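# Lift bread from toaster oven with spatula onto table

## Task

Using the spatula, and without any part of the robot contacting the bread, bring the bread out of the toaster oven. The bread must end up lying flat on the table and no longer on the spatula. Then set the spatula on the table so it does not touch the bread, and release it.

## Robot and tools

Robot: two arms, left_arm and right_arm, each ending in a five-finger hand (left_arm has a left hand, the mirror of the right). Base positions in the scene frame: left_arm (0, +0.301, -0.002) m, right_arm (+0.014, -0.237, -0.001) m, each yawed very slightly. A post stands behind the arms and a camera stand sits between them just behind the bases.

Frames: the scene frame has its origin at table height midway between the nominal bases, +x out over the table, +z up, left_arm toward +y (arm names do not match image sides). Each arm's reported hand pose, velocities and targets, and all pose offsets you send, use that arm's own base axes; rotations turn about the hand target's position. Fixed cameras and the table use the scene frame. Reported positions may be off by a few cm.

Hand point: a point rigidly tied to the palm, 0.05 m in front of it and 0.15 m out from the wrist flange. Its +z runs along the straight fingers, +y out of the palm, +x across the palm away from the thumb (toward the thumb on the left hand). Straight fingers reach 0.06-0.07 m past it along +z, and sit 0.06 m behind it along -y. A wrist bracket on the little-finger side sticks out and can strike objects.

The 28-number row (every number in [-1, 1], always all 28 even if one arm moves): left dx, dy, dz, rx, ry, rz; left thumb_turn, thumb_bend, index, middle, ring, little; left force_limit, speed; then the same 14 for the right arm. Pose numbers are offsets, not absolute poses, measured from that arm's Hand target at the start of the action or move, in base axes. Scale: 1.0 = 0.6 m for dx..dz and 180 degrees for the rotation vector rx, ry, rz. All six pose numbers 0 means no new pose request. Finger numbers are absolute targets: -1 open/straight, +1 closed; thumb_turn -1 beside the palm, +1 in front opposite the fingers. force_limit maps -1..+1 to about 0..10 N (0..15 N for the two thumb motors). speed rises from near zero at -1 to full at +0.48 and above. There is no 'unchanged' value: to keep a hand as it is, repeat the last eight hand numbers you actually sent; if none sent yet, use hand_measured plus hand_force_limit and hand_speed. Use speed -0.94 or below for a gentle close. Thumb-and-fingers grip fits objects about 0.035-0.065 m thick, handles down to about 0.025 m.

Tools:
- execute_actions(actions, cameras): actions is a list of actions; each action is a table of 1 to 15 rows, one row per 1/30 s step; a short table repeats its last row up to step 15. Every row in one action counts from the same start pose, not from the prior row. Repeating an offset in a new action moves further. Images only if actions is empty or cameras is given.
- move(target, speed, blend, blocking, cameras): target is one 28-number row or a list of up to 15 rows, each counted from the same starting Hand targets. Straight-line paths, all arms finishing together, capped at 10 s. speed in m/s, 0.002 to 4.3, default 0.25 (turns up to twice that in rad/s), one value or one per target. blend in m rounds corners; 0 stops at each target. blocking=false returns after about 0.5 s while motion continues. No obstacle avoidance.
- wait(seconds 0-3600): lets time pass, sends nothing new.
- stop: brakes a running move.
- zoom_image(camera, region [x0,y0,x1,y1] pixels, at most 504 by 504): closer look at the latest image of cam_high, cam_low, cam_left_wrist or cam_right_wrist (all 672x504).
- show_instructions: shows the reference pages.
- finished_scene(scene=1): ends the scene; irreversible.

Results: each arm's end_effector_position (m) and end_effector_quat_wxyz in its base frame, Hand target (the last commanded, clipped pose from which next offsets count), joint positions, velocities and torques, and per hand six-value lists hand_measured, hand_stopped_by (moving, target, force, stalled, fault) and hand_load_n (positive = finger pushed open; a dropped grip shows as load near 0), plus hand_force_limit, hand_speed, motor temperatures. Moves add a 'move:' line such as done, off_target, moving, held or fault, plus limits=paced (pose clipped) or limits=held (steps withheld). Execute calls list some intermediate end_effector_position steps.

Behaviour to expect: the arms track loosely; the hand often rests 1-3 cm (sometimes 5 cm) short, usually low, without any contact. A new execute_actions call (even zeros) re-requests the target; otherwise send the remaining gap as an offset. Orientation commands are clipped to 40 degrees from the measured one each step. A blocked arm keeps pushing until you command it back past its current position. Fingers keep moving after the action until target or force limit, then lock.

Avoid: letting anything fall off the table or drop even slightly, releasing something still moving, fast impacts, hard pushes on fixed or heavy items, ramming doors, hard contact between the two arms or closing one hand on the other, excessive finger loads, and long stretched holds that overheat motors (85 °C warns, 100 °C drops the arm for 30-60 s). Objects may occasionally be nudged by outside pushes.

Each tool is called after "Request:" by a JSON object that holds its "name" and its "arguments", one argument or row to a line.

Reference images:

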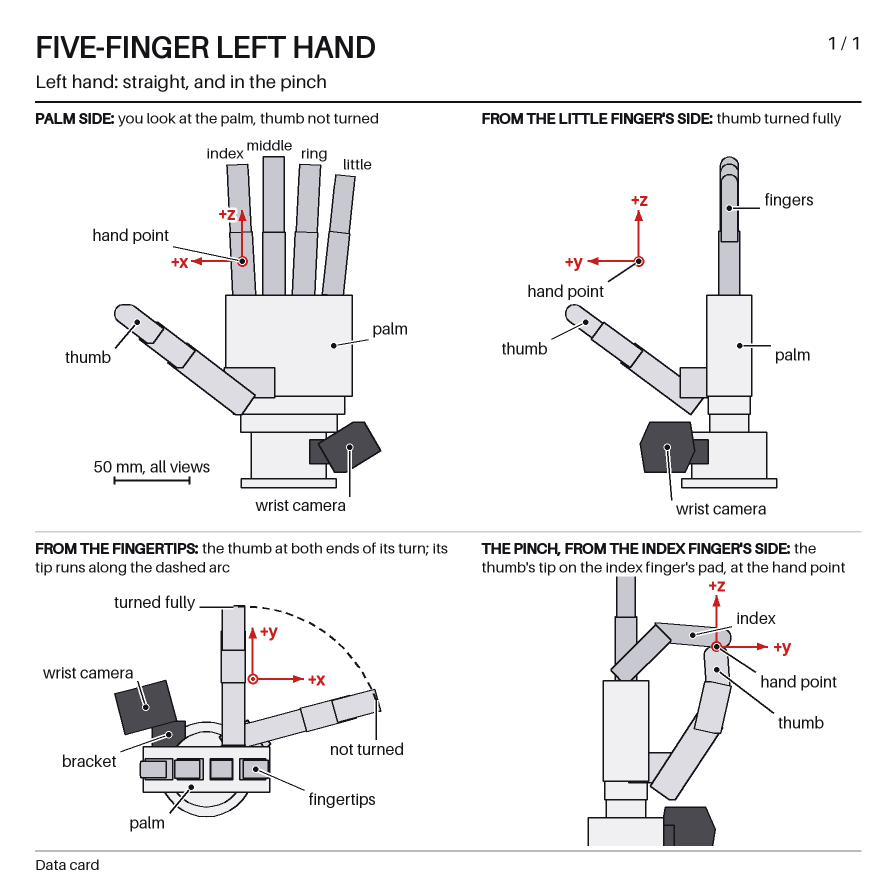

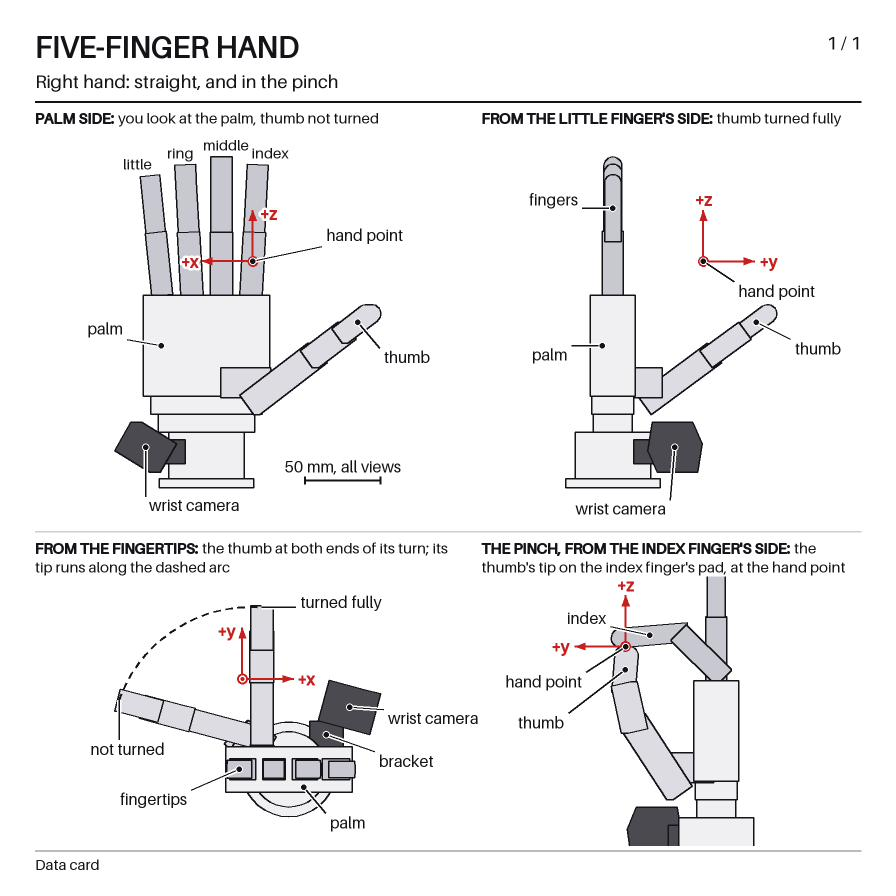

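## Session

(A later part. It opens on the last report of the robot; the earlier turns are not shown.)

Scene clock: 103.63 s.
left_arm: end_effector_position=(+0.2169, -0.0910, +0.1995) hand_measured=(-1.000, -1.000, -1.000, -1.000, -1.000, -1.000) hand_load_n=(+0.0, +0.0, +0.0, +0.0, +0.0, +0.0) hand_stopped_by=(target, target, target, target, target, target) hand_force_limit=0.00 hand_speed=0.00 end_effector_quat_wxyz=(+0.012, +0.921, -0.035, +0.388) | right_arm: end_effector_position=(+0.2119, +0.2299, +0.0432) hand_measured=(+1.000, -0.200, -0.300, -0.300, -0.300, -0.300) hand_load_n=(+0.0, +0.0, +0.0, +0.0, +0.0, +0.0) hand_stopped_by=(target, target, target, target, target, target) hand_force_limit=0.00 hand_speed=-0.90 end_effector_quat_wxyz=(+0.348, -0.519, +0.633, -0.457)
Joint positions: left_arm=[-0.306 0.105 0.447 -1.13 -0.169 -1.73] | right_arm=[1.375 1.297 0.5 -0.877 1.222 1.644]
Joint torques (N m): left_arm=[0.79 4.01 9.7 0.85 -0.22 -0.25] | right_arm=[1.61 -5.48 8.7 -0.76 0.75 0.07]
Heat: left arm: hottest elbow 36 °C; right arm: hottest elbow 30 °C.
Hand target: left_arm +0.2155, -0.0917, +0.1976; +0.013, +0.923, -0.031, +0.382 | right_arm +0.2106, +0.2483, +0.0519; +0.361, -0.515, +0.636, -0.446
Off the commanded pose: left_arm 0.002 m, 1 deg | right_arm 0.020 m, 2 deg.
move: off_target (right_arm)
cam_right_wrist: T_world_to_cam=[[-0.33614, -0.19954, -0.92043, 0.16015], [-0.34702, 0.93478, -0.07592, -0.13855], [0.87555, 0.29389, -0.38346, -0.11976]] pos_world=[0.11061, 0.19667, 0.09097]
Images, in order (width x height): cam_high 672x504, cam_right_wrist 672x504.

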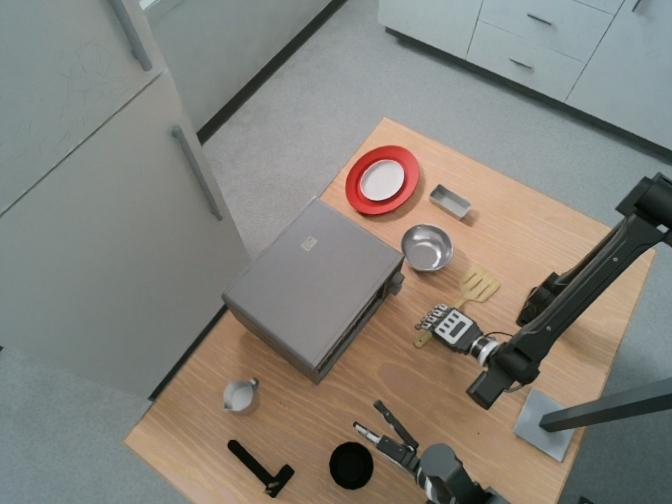

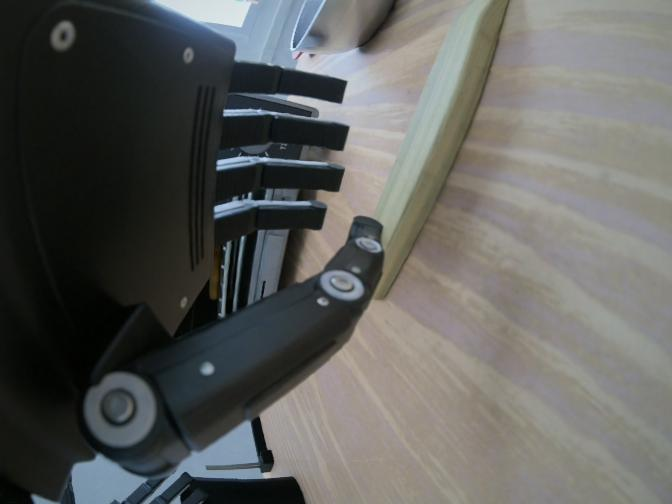

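Request:
{"name": "move", "arguments": {
  "target": [0,0,0,0,0,0,-1,-1,-1,-1,-1,-1,0,0, 0.003,0.02,-0.035,0,0,0,1,-0.2,-0.3,-0.3,-0.3,-0.3,0,-0.9],
  "cameras": ["cam_right_wrist"],
  "speed": 0.05
}}

Request:
{"name": "zoom_image", "arguments": {
  "camera": "cam_right_wrist",
  "region": [280, 100, 480, 300]
}}

Scene clock: 105.30 s.
left_arm: end_effector_position=(+0.2169, -0.0910, +0.1995) hand_measured=(-1.000, -1.000, -1.000, -1.000, -1.000, -1.000) hand_load_n=(+0.0, +0.0, +0.0, +0.0, +0.0, +0.0) hand_stopped_by=(target, target, target, target, target, target) hand_force_limit=0.00 hand_speed=0.00 end_effector_quat_wxyz=(+0.012, +0.921, -0.035, +0.388) | right_arm: end_effector_position=(+0.2123, +0.2355, +0.0237) hand_measured=(+1.000, -0.200, -0.300, -0.300, -0.300, -0.300) hand_load_n=(+0.0, +0.0, +0.0, +0.0, +0.0, +0.0) hand_stopped_by=(target, target, target, target, target, target) hand_force_limit=0.00 hand_speed=-0.90 end_effector_quat_wxyz=(+0.339, -0.525, +0.628, -0.464)
Joint positions: left_arm=[-0.306 0.105 0.447 -1.13 -0.169 -1.73] | right_arm=[1.378 1.389 0.509 -0.832 1.222 1.656]
Joint torques (N m): left_arm=[0.79 4.01 9.7 0.87 -0.22 -0.26] | right_arm=[1.96 -5.77 8.23 0.42 0.76 0.09]
Heat: left arm: hottest elbow 36 °C; right arm: hottest elbow 30 °C.
Hand target: left_arm +0.2155, -0.0917, +0.1976; +0.013, +0.923, -0.031, +0.382 | right_arm +0.2124, +0.2603, +0.0309; +0.361, -0.515, +0.636, -0.446
Off the commanded pose: left_arm 0.002 m, 1 deg | right_arm 0.026 m, 4 deg.
move: off_target (right_arm)
cam_right_wrist: T_world_to_cam=[[-0.34067, -0.22345, -0.91324, 0.14986], [-0.34649, 0.93282, -0.09899, -0.14419], [0.87401, 0.2827, -0.39521, -0.12599]] pos_world=[0.11121, 0.20361, 0.0728]

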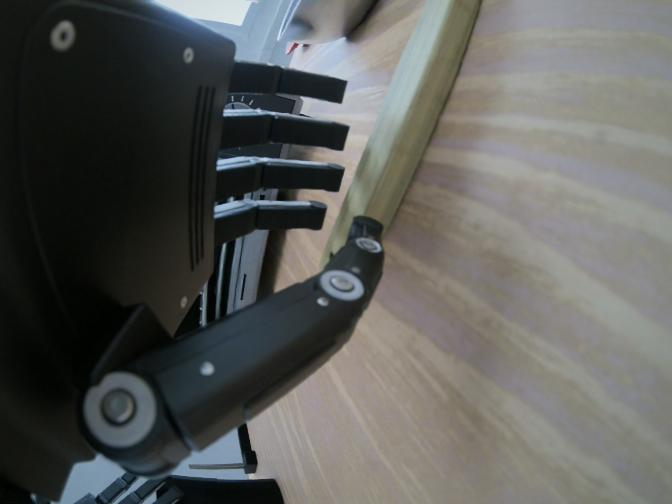

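Scaled by 2.520 from the camera's image (finer frame: 960x720).

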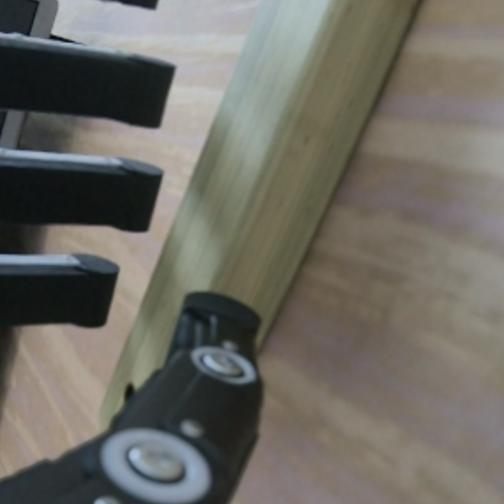

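Request:
{"name": "move", "arguments": {
  "target": [0,0,0,0,0,0,-1,-1,-1,-1,-1,-1,0,0, 0.003,0.0,-0.014,0,0,0,1,-0.2,-0.3,-0.3,-0.3,-0.3,0,-0.9],
  "cameras": ["cam_right_wrist"],
  "speed": 0.05
}}

Request:
{"name": "zoom_image", "arguments": {
  "camera": "cam_right_wrist",
  "region": [280, 100, 480, 300]
}}

Scene clock: 107.73 s.
left_arm: end_effector_position=(+0.2169, -0.0910, +0.1995) hand_measured=(-1.000, -1.000, -1.000, -1.000, -1.000, -1.000) hand_load_n=(+0.0, +0.0, +0.0, +0.0, +0.0, +0.0) hand_stopped_by=(target, target, target, target, target, target) hand_force_limit=0.00 hand_speed=0.00 end_effector_quat_wxyz=(+0.012, +0.921, -0.035, +0.388) | right_arm: end_effector_position=(+0.2137, +0.2427, +0.0176) hand_measured=(+1.000, -0.200, -0.300, -0.300, -0.300, -0.300) hand_load_n=(+0.0, +0.0, +0.0, +0.0, +0.0, +0.0) hand_stopped_by=(target, target, target, target, target, target) hand_force_limit=0.00 hand_speed=-0.90 end_effector_quat_wxyz=(+0.348, -0.519, +0.633, -0.458)
Joint positions: left_arm=[-0.306 0.105 0.447 -1.13 -0.169 -1.73] | right_arm=[1.378 1.415 0.509 -0.78 1.222 1.656]
Joint torques (N m): left_arm=[0.79 3.96 9.7 0.85 -0.22 -0.25] | right_arm=[0.15 -6.89 7.23 0.54 0.79 -0.18]
Heat: left arm: hottest elbow 37 °C; right arm: hottest elbow 30 °C.
Hand target: left_arm +0.2155, -0.0917, +0.1976; +0.013, +0.923, -0.031, +0.382 | right_arm +0.2142, +0.2603, +0.0225; +0.361, -0.515, +0.636, -0.446
Off the commanded pose: left_arm 0.002 m, 1 deg | right_arm 0.018 m, 2 deg.
move: off_target (right_arm)
cam_right_wrist: T_world_to_cam=[[-0.33608, -0.19996, -0.92036, 0.13987], [-0.34606, 0.93507, -0.07679, -0.15214], [0.87595, 0.29269, -0.38346, -0.13476]] pos_world=[0.11241, 0.20967, 0.06537]

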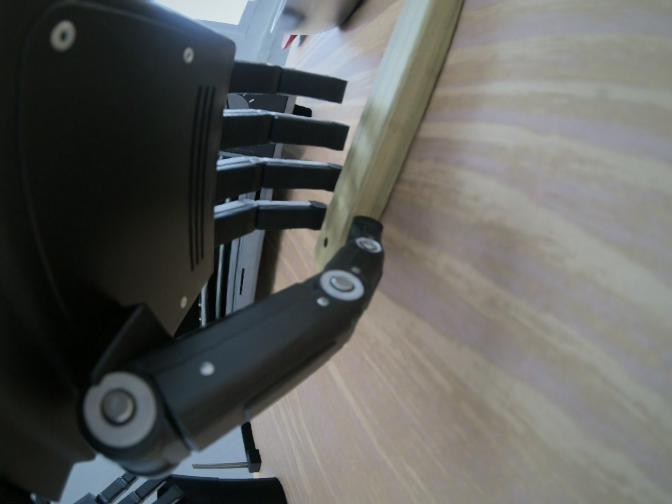

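Scaled by 2.520 from the camera's image (finer frame: 960x720).

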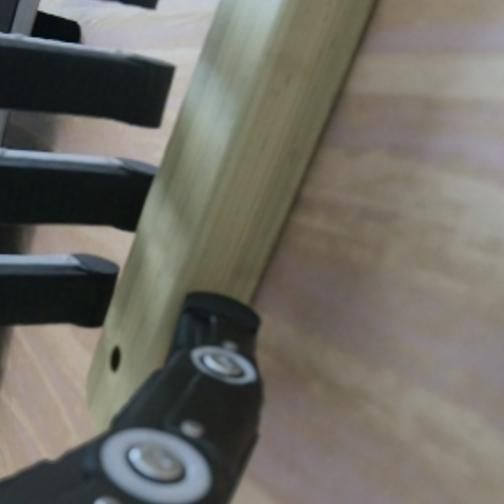

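Request:
{"name": "move", "arguments": {
  "target": [0,0,0,0,0,0,-1,-1,-1,-1,-1,-1,0,0, 0,0,0,0,0,0,1,0.3,0.3,0.3,0.3,0.3,-0.4,-0.9],
  "cameras": ["cam_right_wrist"]
}}

Request:
{"name": "move", "arguments": {
  "target": [0,0,0,0,0,0,-1,-1,-1,-1,-1,-1,0,0, 0,0,0,0,0,0,1,0.35,0.35,0.35,0.35,0.35,0.5,-0.9],
  "cameras": ["cam_right_wrist"]
}}

Scene clock: 110.93 s.
left_arm: end_effector_position=(+0.2169, -0.0910, +0.1995) hand_measured=(-1.000, -1.000, -1.000, -1.000, -1.000, -1.000) hand_load_n=(+0.0, -0.5, +0.0, +0.0, +0.5, +0.0) hand_stopped_by=(target, target, target, target, target, target) hand_force_limit=0.00 hand_speed=0.00 end_effector_quat_wxyz=(+0.012, +0.921, -0.035, +0.388) | right_arm: end_effector_position=(+0.2138, +0.2428, +0.0177) hand_measured=(+1.000, -0.104, -0.106, -0.098, -0.096, +0.300) hand_load_n=(+1.5, +5.0, +5.0, +5.5, +3.0, +0.0) hand_stopped_by=(target, force, force, force, force, target) hand_force_limit=-0.40 hand_speed=-0.90 end_effector_quat_wxyz=(+0.348, -0.518, +0.633, -0.457)
Joint positions: left_arm=[-0.306 0.105 0.447 -1.13 -0.169 -1.73] | right_arm=[1.378 1.415 0.509 -0.78 1.222 1.657]
Joint torques (N m): left_arm=[0.85 3.96 9.72 0.87 -0.22 -0.25] | right_arm=[0.97 -6.01 7.17 0.46 0.77 -0.13]
Heat: left arm: hottest elbow 37 °C; right arm: hottest elbow 30 °C.
Hand target: left_arm +0.2155, -0.0917, +0.1976; +0.013, +0.923, -0.031, +0.382 | right_arm +0.2142, +0.2603, +0.0225; +0.361, -0.515, +0.636, -0.446
Off the commanded pose: left_arm 0.002 m, 1 deg | right_arm 0.018 m, 2 deg.
move: done
cam_right_wrist: T_world_to_cam=[[-0.33588, -0.1985, -0.92075, 0.13958], [-0.34554, 0.93535, -0.0756, -0.15243], [0.87623, 0.29276, -0.38276, -0.13489]] pos_world=[0.11241, 0.20977, 0.06537]

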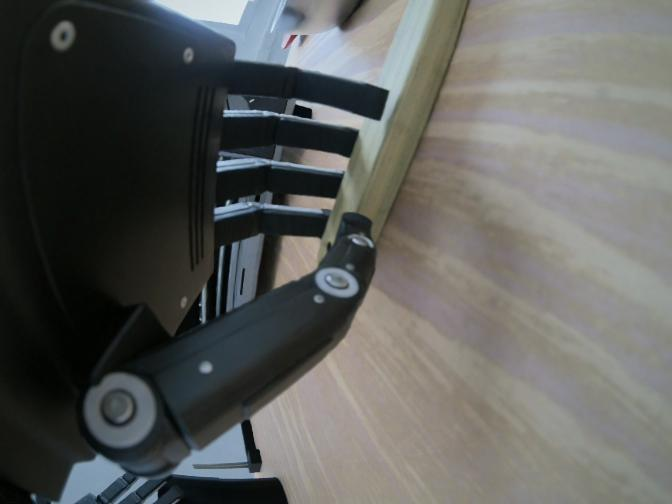

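Scene clock: 111.73 s.
left_arm: end_effector_position=(+0.2169, -0.0910, +0.1995) hand_measured=(-1.000, -1.000, -1.000, -1.000, -1.000, -1.000) hand_load_n=(+0.0, +0.0, +0.0, +0.0, +0.0, +0.0) hand_stopped_by=(target, target, target, target, target, target) hand_force_limit=0.00 hand_speed=0.00 end_effector_quat_wxyz=(+0.012, +0.921, -0.035, +0.388) | right_arm: end_effector_position=(+0.2137, +0.2427, +0.0176) hand_measured=(+1.000, -0.092, -0.092, -0.092, -0.082, +0.350) hand_load_n=(+2.0, +11.0, +10.0, +6.0, +7.5, +0.0) hand_stopped_by=(target, force, force, force, force, target) hand_force_limit=0.50 hand_speed=-0.90 end_effector_quat_wxyz=(+0.348, -0.519, +0.633, -0.458)
Joint positions: left_arm=[-0.306 0.105 0.447 -1.13 -0.169 -1.73] | right_arm=[1.378 1.415 0.509 -0.78 1.222 1.656]
Joint torques (N m): left_arm=[0.73 4.01 9.7 0.87 -0.22 -0.25] | right_arm=[0.5 -6.18 7.17 0.58 0.78 -0.1]
Heat: left arm: hottest elbow 37 °C; right arm: hottest elbow 30 °C.
Hand target: left_arm +0.2155, -0.0917, +0.1976; +0.013, +0.923, -0.031, +0.382 | right_arm +0.2142, +0.2603, +0.0225; +0.361, -0.515, +0.636, -0.446
Off the commanded pose: left_arm 0.002 m, 1 deg | right_arm 0.018 m, 2 deg.
move: done
cam_right_wrist: T_world_to_cam=[[-0.33608, -0.19996, -0.92036, 0.13987], [-0.34606, 0.93507, -0.07679, -0.15214], [0.87595, 0.29269, -0.38346, -0.13476]] pos_world=[0.11241, 0.20967, 0.06537]

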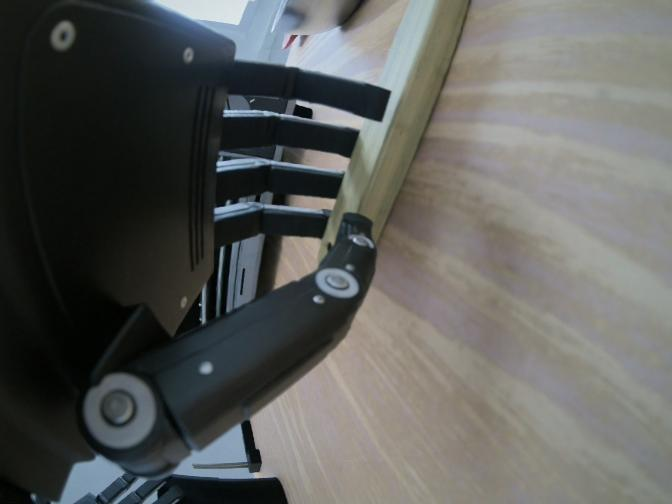

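Request:
{"name": "move", "arguments": {
  "target": [0,0,0,0,0,0,-1,-1,-1,-1,-1,-1,0,0, 0,-0.02,0.1,0,0,0,1,0.35,0.35,0.35,0.35,0.35,0.5,-0.9],
  "cameras": ["cam_right_wrist", "cam_high","cam_low","cam_left_wrist"],
  "speed": 0.08
}}

Scene clock: 114.10 s.
left_arm: end_effector_position=(+0.2169, -0.0910, +0.1995) hand_measured=(-1.000, -1.000, -1.000, -1.000, -1.000, -1.000) hand_load_n=(+0.0, +0.0, +0.0, +0.0, +0.0, +0.0) hand_stopped_by=(target, target, target, target, target, target) hand_force_limit=0.00 hand_speed=0.00 end_effector_quat_wxyz=(+0.012, +0.921, -0.035, +0.388) | right_arm: end_effector_position=(+0.2118, +0.2334, +0.0683) hand_measured=(+1.000, -0.094, -0.092, -0.092, -0.082, +0.350) hand_load_n=(+2.5, +13.0, +10.0, +6.0, +6.0, +0.0) hand_stopped_by=(target, force, force, force, force, target) hand_force_limit=0.50 hand_speed=-0.90 end_effector_quat_wxyz=(+0.354, -0.517, +0.635, -0.452)
Joint positions: left_arm=[-0.306 0.105 0.447 -1.13 -0.169 -1.73] | right_arm=[1.378 1.226 0.531 -0.96 1.222 1.642]
Joint torques (N m): left_arm=[0.79 4.01 9.7 0.87 -0.22 -0.25] | right_arm=[0.09 -5.48 10.07 -0.65 0.85 -0.15]
Heat: left arm: hottest elbow 37 °C; right arm: hottest elbow 30 °C.
Hand target: left_arm +0.2155, -0.0917, +0.1976; +0.013, +0.923, -0.031, +0.382 | right_arm +0.2142, +0.2483, +0.0825; +0.361, -0.515, +0.636, -0.446
Off the commanded pose: left_arm 0.002 m, 1 deg | right_arm 0.021 m, 1 deg.
move: off_target (right_arm)
cam_left_wrist: T_world_to_cam=[[0.25578, 0.94372, 0.20969, -0.0129], [0.21628, -0.26727, 0.93904, -0.25239], [0.94223, -0.19484, -0.27247, -0.04908]] pos_world=[0.10413, -0.06485, 0.22634]
cam_right_wrist: T_world_to_cam=[[-0.33249, -0.18538, -0.92471, 0.18007], [-0.35017, 0.93467, -0.06146, -0.1402], [0.87569, 0.30337, -0.37568, -0.11377]] pos_world=[0.11041, 0.19893, 0.11515]

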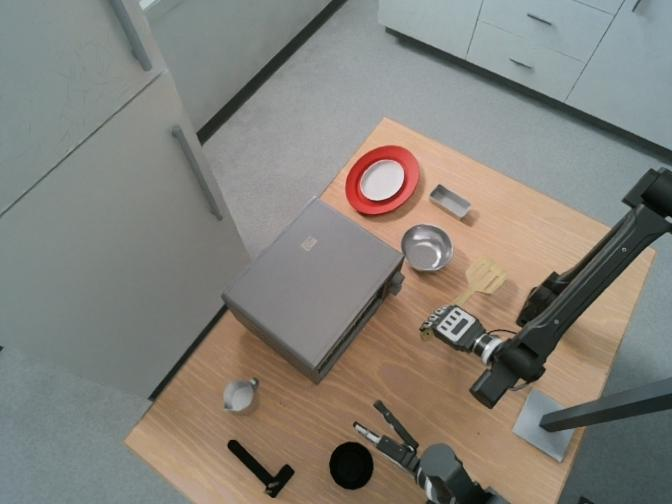

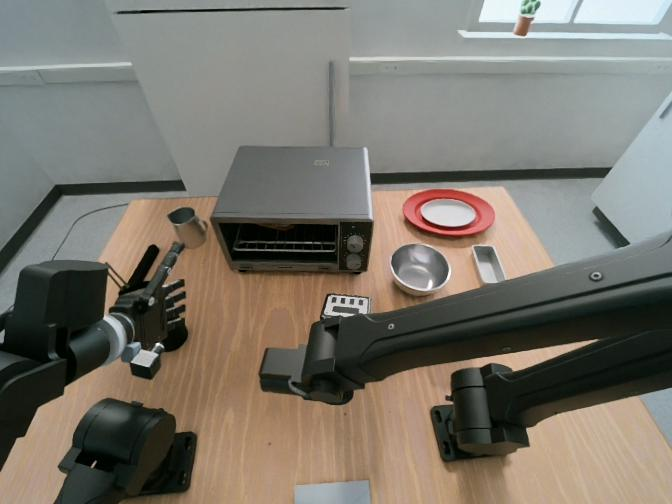

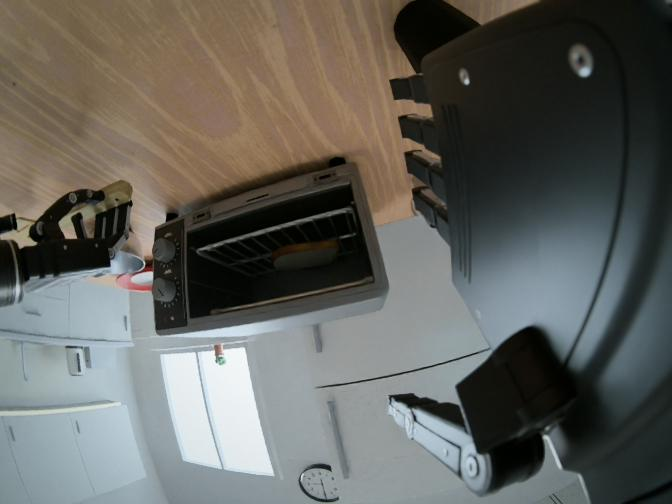

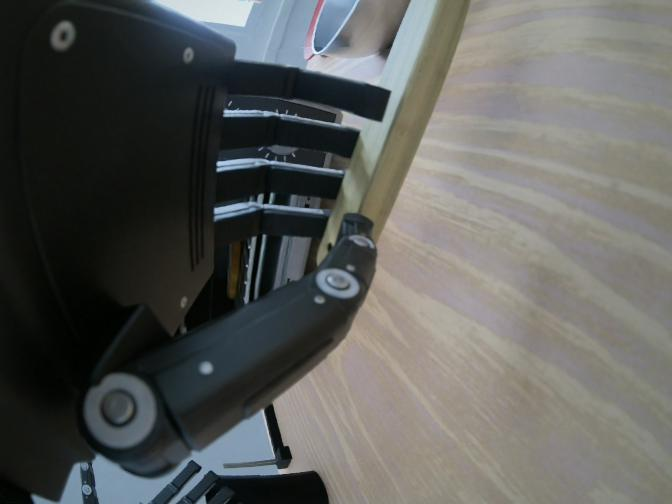

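Request:
{"name": "move", "arguments": {
  "target": [0,0,0,0,0,0,-1,-1,-1,-1,-1,-1,0,0, -0.237,0.145,0.146,-0.0094,-0.008,0.549,1,0.35,0.35,0.35,0.35,0.35,0.5,-0.9],
  "cameras": ["all"],
  "speed": 0.2
}}

Scene clock: 122.47 s.
left_arm: end_effector_position=(+0.2169, -0.0910, +0.1995) hand_measured=(-1.000, -1.000, -1.000, -1.000, -1.000, -1.000) hand_load_n=(+0.0, -0.5, +0.0, +0.0, +0.0, +0.0) hand_stopped_by=(target, target, target, target, target, target) hand_force_limit=0.00 hand_speed=0.00 end_effector_quat_wxyz=(+0.012, +0.921, -0.035, +0.388) | right_arm: end_effector_position=(+0.0567, +0.3193, +0.1321) hand_measured=(+1.000, -0.094, -0.092, -0.092, -0.080, +0.350) hand_load_n=(+2.5, +13.0, +9.5, +5.5, +6.0, +0.0) hand_stopped_by=(target, force, force, force, force, target) hand_force_limit=0.50 hand_speed=-0.90 end_effector_quat_wxyz=(-0.545, +0.838, -0.027, +0.007)
Joint positions: left_arm=[-0.306 0.105 0.447 -1.13 -0.169 -1.73] | right_arm=[1.113 0.608 0.33 -0.173 -0.375 -0.157]
Joint torques (N m): left_arm=[0.79 3.96 9.7 0.85 -0.22 -0.25] | right_arm=[-0.91 -0.62 14.86 2.19 -0.46 -0.33]
Heat: left arm: hottest elbow 37 °C; right arm: hottest elbow 30 °C.
Hand target: left_arm +0.2155, -0.0917, +0.1976; +0.013, +0.923, -0.031, +0.382 | right_arm +0.0720, +0.3353, +0.1701; -0.574, +0.818, -0.013, +0.030
Off the commanded pose: left_arm 0.002 m, 1 deg | right_arm 0.044 m, 5 deg.
move: off_target (right_arm)
cam_left_wrist: T_world_to_cam=[[0.25578, 0.94372, 0.20969, -0.0129], [0.21628, -0.26727, 0.93904, -0.25239], [0.94223, -0.19484, -0.27247, -0.04908]] pos_world=[0.10413, -0.06485, 0.22634]
cam_right_wrist: T_world_to_cam=[[0.20267, -0.36033, -0.91054, 0.22714], [-0.86613, -0.49979, 0.00499, 0.20753], [-0.45688, 0.78764, -0.41339, -0.05417]] pos_world=[0.10897, 0.22823, 0.18339]

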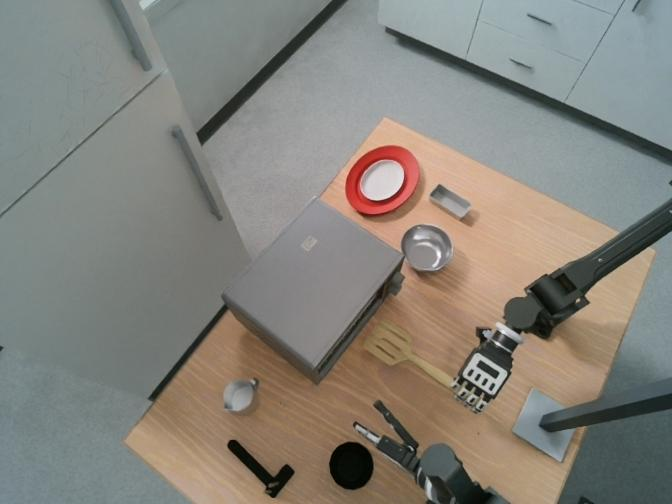

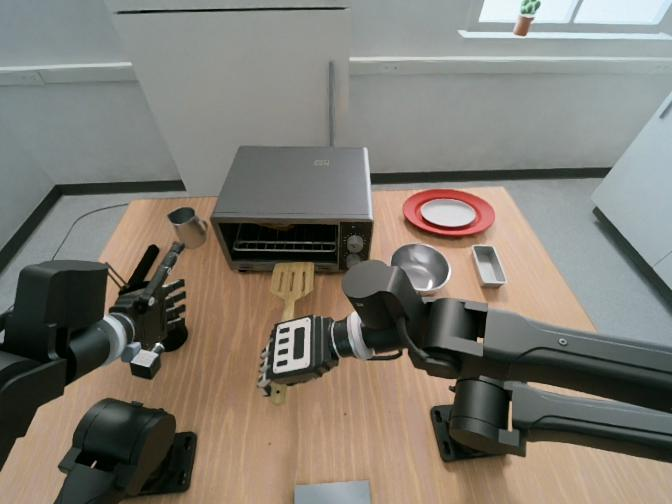

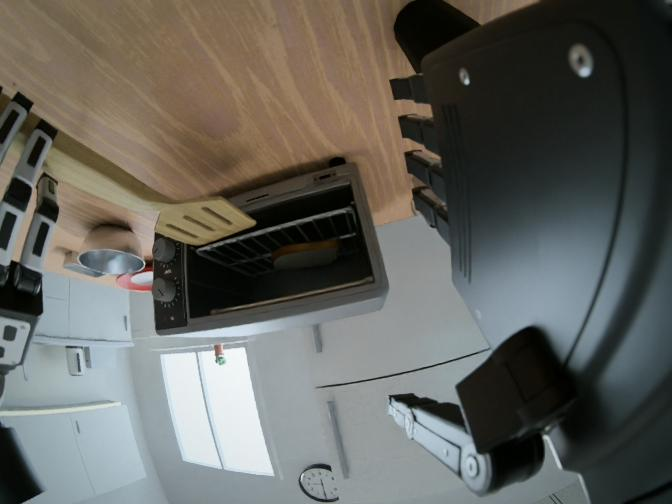

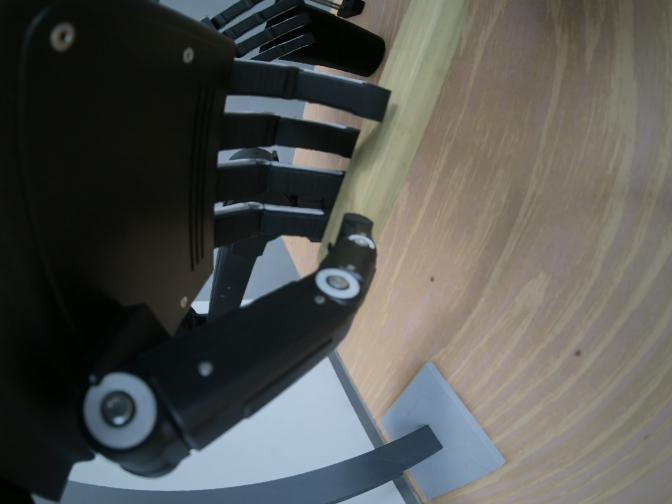

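Request:
{"name": "zoom_image", "arguments": {
  "camera": "cam_low",
  "region": [210, 200, 400, 420]
}}

Request:
{"name": "zoom_image", "arguments": {
  "camera": "cam_left_wrist",
  "region": [0, 90, 400, 350]
}}

Request:
{"name": "zoom_image", "arguments": {
  "camera": "cam_high",
  "region": [300, 240, 540, 430]
}}

Scaled by 2.291 from the camera's image (finer frame: 960x720).

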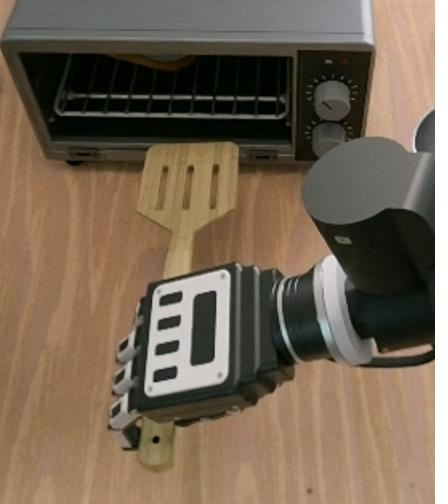

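Scaled by 1.260 from the camera's image (finer frame: 960x720).

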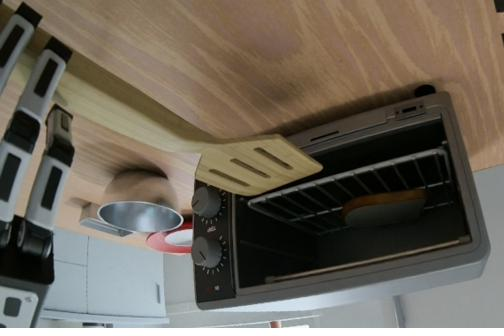

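Scaled by 2.100 from the camera's image (finer frame: 960x720).

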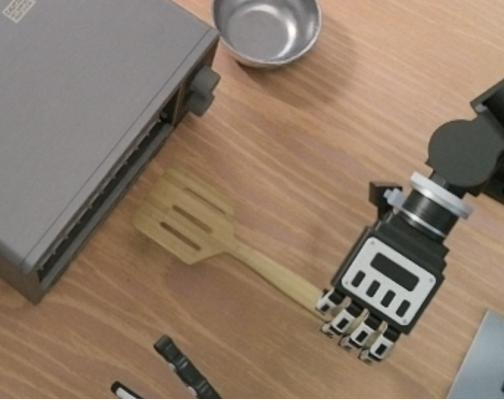

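Request:
{"name": "move", "arguments": {
  "target": [0,0,0,0,0,0,-1,-1,-1,-1,-1,-1,0,0, 0,0.092,-0.01,0.022,0,0,1,0.35,0.35,0.35,0.35,0.35,0.5,-0.9],
  "cameras": ["cam_high","cam_low","cam_left_wrist"],
  "speed": 0.1
}}

Request:
{"name": "zoom_image", "arguments": {
  "camera": "cam_low",
  "region": [210, 200, 400, 420]
}}

Request:
{"name": "zoom_image", "arguments": {
  "camera": "cam_left_wrist",
  "region": [0, 90, 400, 350]
}}

Request:
{"name": "zoom_image", "arguments": {
  "camera": "cam_high",
  "region": [300, 240, 540, 430]
}}

Scene clock: 127.70 s.
left_arm: end_effector_position=(+0.2169, -0.0910, +0.1995) hand_measured=(-1.000, -1.000, -1.000, -1.000, -1.000, -1.000) hand_load_n=(+0.0, +0.0, +0.0, +0.0, +0.0, +0.0) hand_stopped_by=(target, target, target, target, target, target) hand_force_limit=0.00 hand_speed=0.00 end_effector_quat_wxyz=(+0.012, +0.921, -0.035, +0.388) | right_arm: end_effector_position=(+0.0693, +0.3639, +0.1246) hand_measured=(+1.000, -0.094, -0.092, -0.092, -0.080, +0.350) hand_load_n=(+2.5, +13.0, +10.0, +5.5, +6.0, +0.0) hand_stopped_by=(target, force, force, force, force, target) hand_force_limit=0.50 hand_speed=-0.90 end_effector_quat_wxyz=(-0.567, +0.823, -0.029, +0.021)
Joint positions: left_arm=[-0.306 0.105 0.447 -1.13 -0.169 -1.73] | right_arm=[1.161 0.818 0.341 0.094 -0.315 -0.127]
Joint torques (N m): left_arm=[0.79 3.96 9.7 0.85 -0.22 -0.25] | right_arm=[1.9 -3.49 14.06 2.89 0.18 0.04]
Heat: left arm: hottest elbow 37 °C; right arm: hottest elbow 31 °C.
Hand target: left_arm +0.2155, -0.0917, +0.1976; +0.013, +0.923, -0.031, +0.382 | right_arm +0.0720, +0.3905, +0.1641; -0.602, +0.798, -0.014, +0.029
Off the commanded pose: left_arm 0.002 m, 1 deg | right_arm 0.048 m, 5 deg.
move: off_target (right_arm)
cam_left_wrist: T_world_to_cam=[[0.25578, 0.94372, 0.20969, -0.0129], [0.21628, -0.26727, 0.93904, -0.25239], [0.94223, -0.19484, -0.27247, -0.04908]] pos_world=[0.10413, -0.06485, 0.22634]

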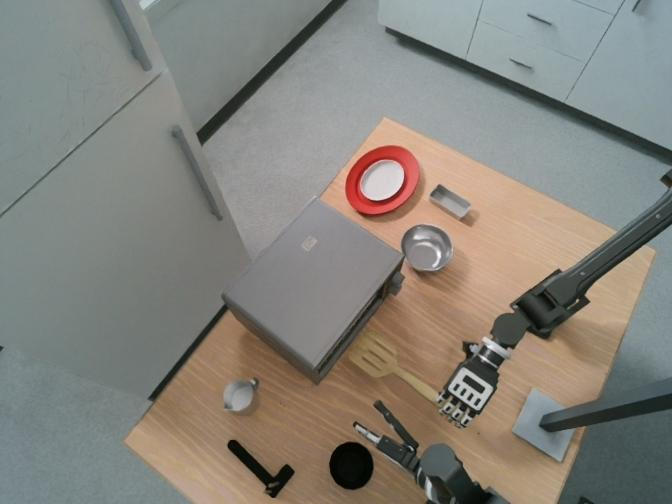

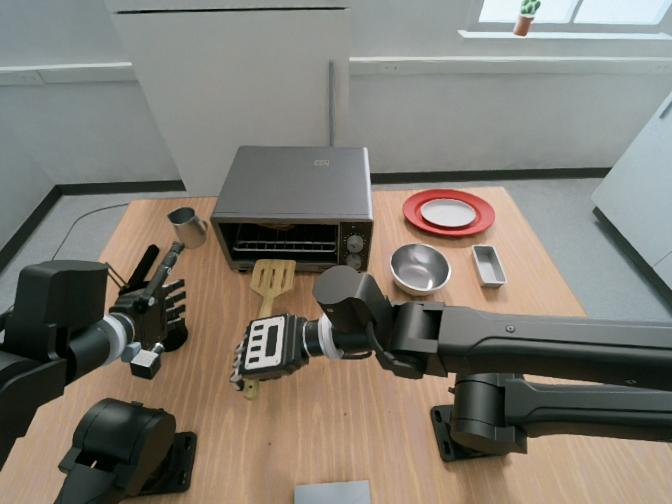

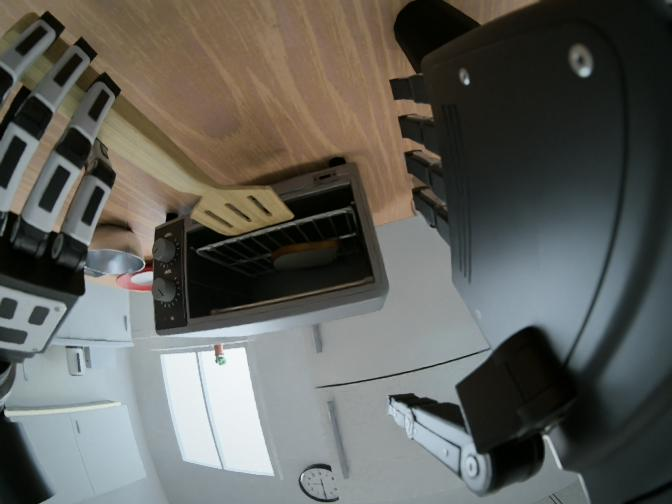

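Scaled by 2.291 from the camera's image (finer frame: 960x720).

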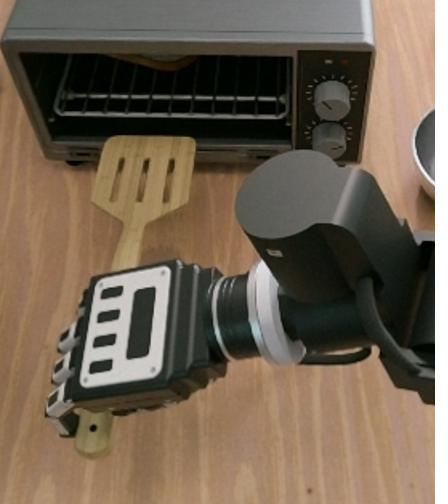

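Scaled by 1.260 from the camera's image (finer frame: 960x720).

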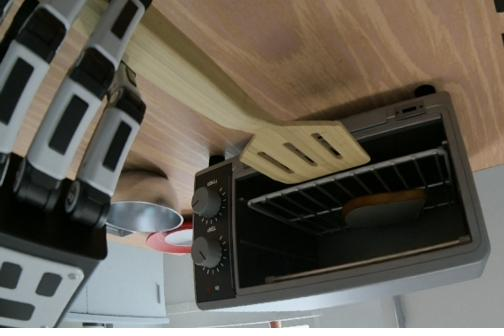

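Scaled by 2.100 from the camera's image (finer frame: 960x720).

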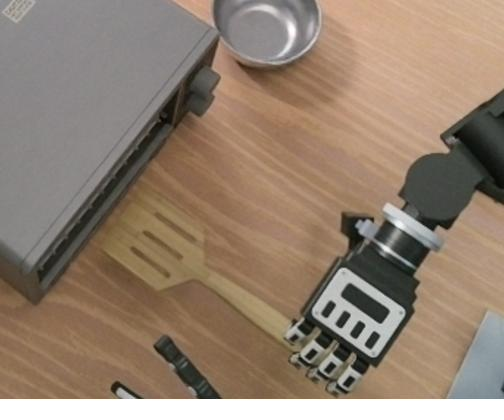

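Request:
{"name": "move", "arguments": {
  "target": [0,0,0,0,0,0,-1,-1,-1,-1,-1,-1,0,0, 0.15,0.02,-0.013,0,0,0,1,0.35,0.35,0.35,0.35,0.35,0.5,-0.9],
  "cameras": ["cam_high","cam_low","cam_left_wrist"],
  "speed": 0.08
}}

Request:
{"name": "zoom_image", "arguments": {
  "camera": "cam_low",
  "region": [210, 180, 400, 400]
}}

Request:
{"name": "zoom_image", "arguments": {
  "camera": "cam_left_wrist",
  "region": [100, 130, 430, 350]
}}

Scene clock: 131.27 s.
left_arm: end_effector_position=(+0.2169, -0.0910, +0.1995) hand_measured=(-1.000, -1.000, -1.000, -1.000, -1.000, -1.000) hand_load_n=(+0.0, +0.0, +0.0, +0.0, +0.0, +0.0) hand_stopped_by=(target, target, target, target, target, target) hand_force_limit=0.00 hand_speed=0.00 end_effector_quat_wxyz=(+0.012, +0.921, -0.035, +0.388) | right_arm: end_effector_position=(+0.1391, +0.3802, +0.1197) hand_measured=(+1.000, -0.094, -0.092, -0.092, -0.082, +0.350) hand_load_n=(+2.5, +13.0, +10.0, +5.5, +6.0, +0.0) hand_stopped_by=(target, force, force, force, force, target) hand_force_limit=0.50 hand_speed=-0.90 end_effector_quat_wxyz=(-0.568, +0.822, -0.044, -0.004)
Joint positions: left_arm=[-0.306 0.105 0.447 -1.13 -0.169 -1.73] | right_arm=[0.921 1.054 0.443 0.178 -0.559 -0.179]
Joint torques (N m): left_arm=[0.79 4.01 9.72 0.87 -0.22 -0.25] | right_arm=[-0.79 -4.19 13.44 3.12 -0.54 -0.38]
Heat: left arm: hottest elbow 37 °C; right arm: hottest elbow 32 °C.
Hand target: left_arm +0.2155, -0.0917, +0.1976; +0.013, +0.923, -0.031, +0.382 | right_arm +0.1620, +0.4025, +0.1563; -0.602, +0.798, -0.014, +0.029
Off the commanded pose: left_arm 0.002 m, 1 deg | right_arm 0.049 m, 7 deg.
move: off_target (right_arm)
cam_left_wrist: T_world_to_cam=[[0.25578, 0.94372, 0.20969, -0.0129], [0.21628, -0.26727, 0.93904, -0.25239], [0.94223, -0.19484, -0.27247, -0.04908]] pos_world=[0.10413, -0.06485, 0.22634]

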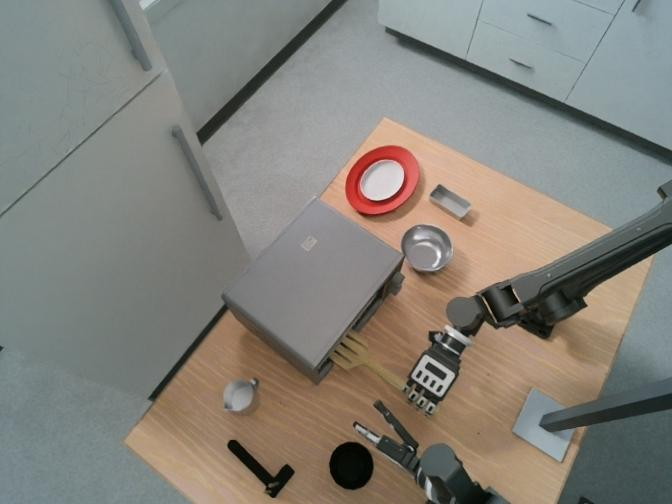

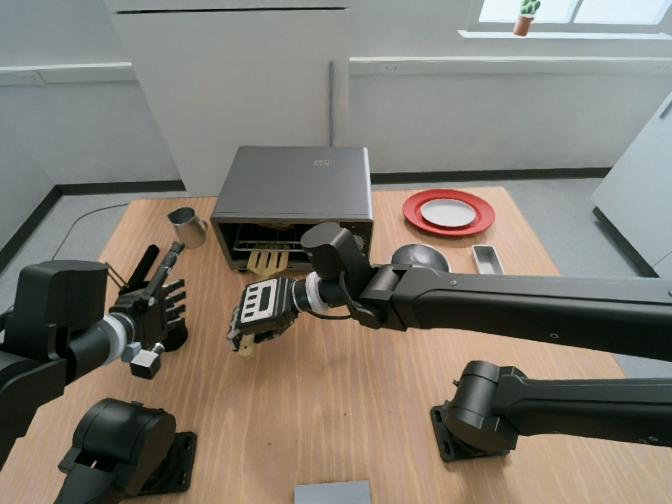

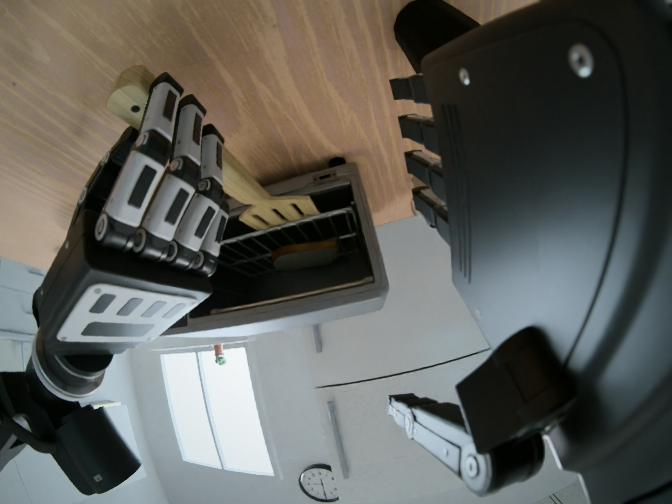

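Scaled by 2.291 from the camera's image (finer frame: 960x720).

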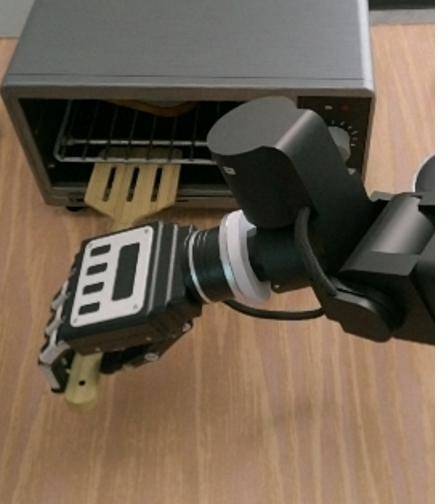

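Scaled by 1.527 from the camera's image (finer frame: 960x720).

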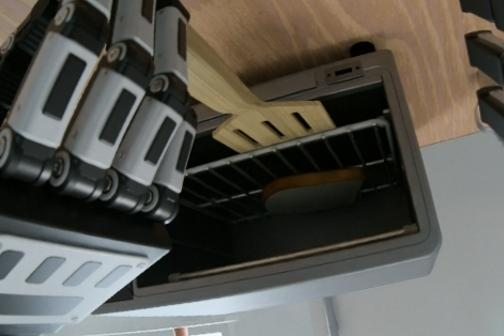

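Request:
{"name": "move", "arguments": {
  "target": [0,0,0,0,0,0,-1,-1,-1,-1,-1,-1,0,0, -0.03,0.0,0.035,0,-0.014,0,1,0.35,0.35,0.35,0.35,0.35,0.5,-0.9],
  "cameras": ["cam_high","cam_low","cam_left_wrist"],
  "speed": 0.08
}}

Request:
{"name": "zoom_image", "arguments": {
  "camera": "cam_low",
  "region": [210, 180, 400, 400]
}}

Request:
{"name": "zoom_image", "arguments": {
  "camera": "cam_left_wrist",
  "region": [100, 130, 430, 350]
}}

Scene clock: 134.33 s.
left_arm: end_effector_position=(+0.2169, -0.0910, +0.1995) hand_measured=(-1.000, -1.000, -1.000, -1.000, -1.000, -1.000) hand_load_n=(+0.0, +0.0, +0.0, +0.0, +0.0, +0.0) hand_stopped_by=(target, target, target, target, target, target) hand_force_limit=0.00 hand_speed=0.00 end_effector_quat_wxyz=(+0.012, +0.921, -0.035, +0.388) | right_arm: end_effector_position=(+0.1338, +0.3845, +0.1428) hand_measured=(+1.000, -0.094, -0.092, -0.092, -0.080, +0.350) hand_load_n=(+0.0, +10.5, +8.0, +6.0, +0.0, +0.0) hand_stopped_by=(target, force, force, force, force, target) hand_force_limit=0.50 hand_speed=-0.90 end_effector_quat_wxyz=(-0.581, +0.813, -0.031, +0.022)
Joint positions: left_arm=[-0.306 0.105 0.447 -1.13 -0.169 -1.73] | right_arm=[0.964 0.981 0.451 0.152 -0.499 -0.188]
Joint torques (N m): left_arm=[0.85 4.01 9.7 0.87 -0.22 -0.25] | right_arm=[1.85 -5.25 14.02 1.29 0.08 -0.39]
Heat: left arm: hottest elbow 37 °C; right arm: hottest elbow 32 °C.
Hand target: left_arm +0.2155, -0.0917, +0.1976; +0.013, +0.923, -0.031, +0.382 | right_arm +0.1440, +0.4025, +0.1773; -0.602, +0.797, -0.001, +0.047
Off the commanded pose: left_arm 0.002 m, 1 deg | right_arm 0.040 m, 5 deg.
move: off_target (right_arm)
cam_left_wrist: T_world_to_cam=[[0.25578, 0.94372, 0.20969, -0.0129], [0.21628, -0.26727, 0.93904, -0.25239], [0.94223, -0.19484, -0.27247, -0.04908]] pos_world=[0.10413, -0.06485, 0.22634]

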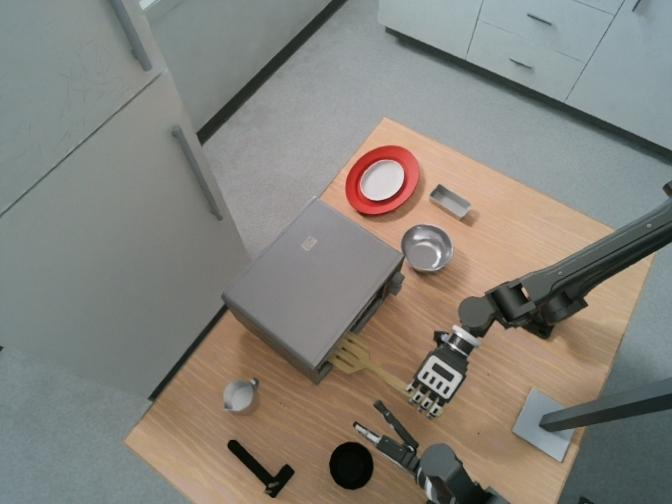

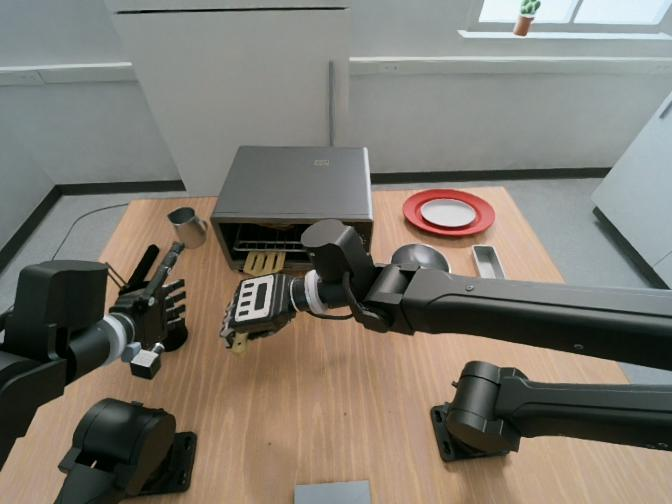

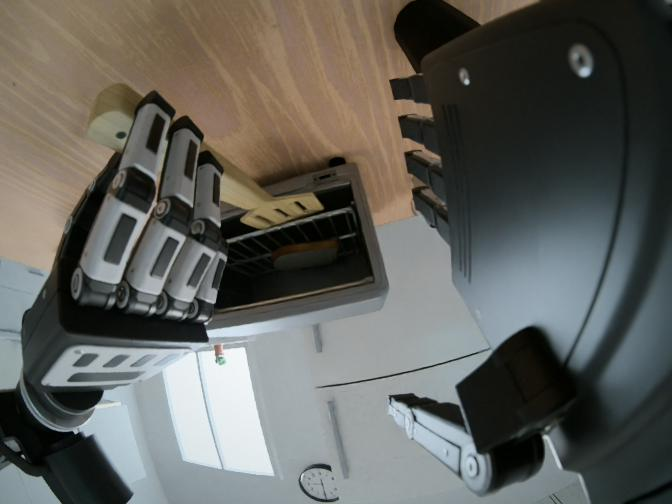

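Scaled by 2.291 from the camera's image (finer frame: 960x720).

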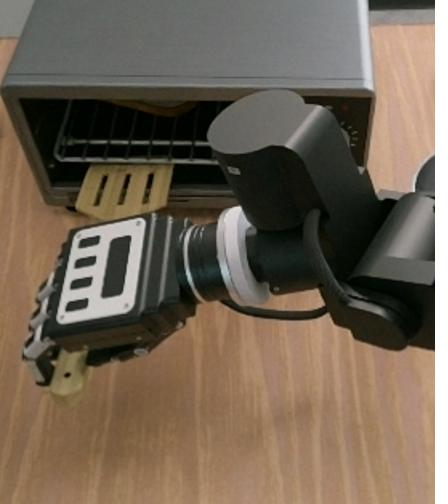

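Scaled by 1.527 from the camera's image (finer frame: 960x720).

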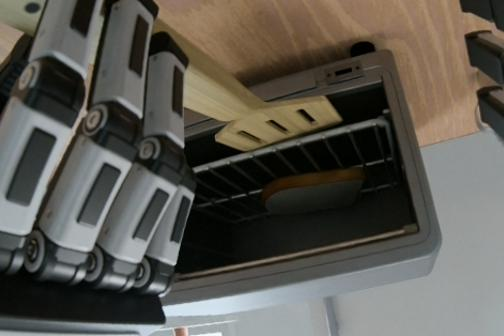

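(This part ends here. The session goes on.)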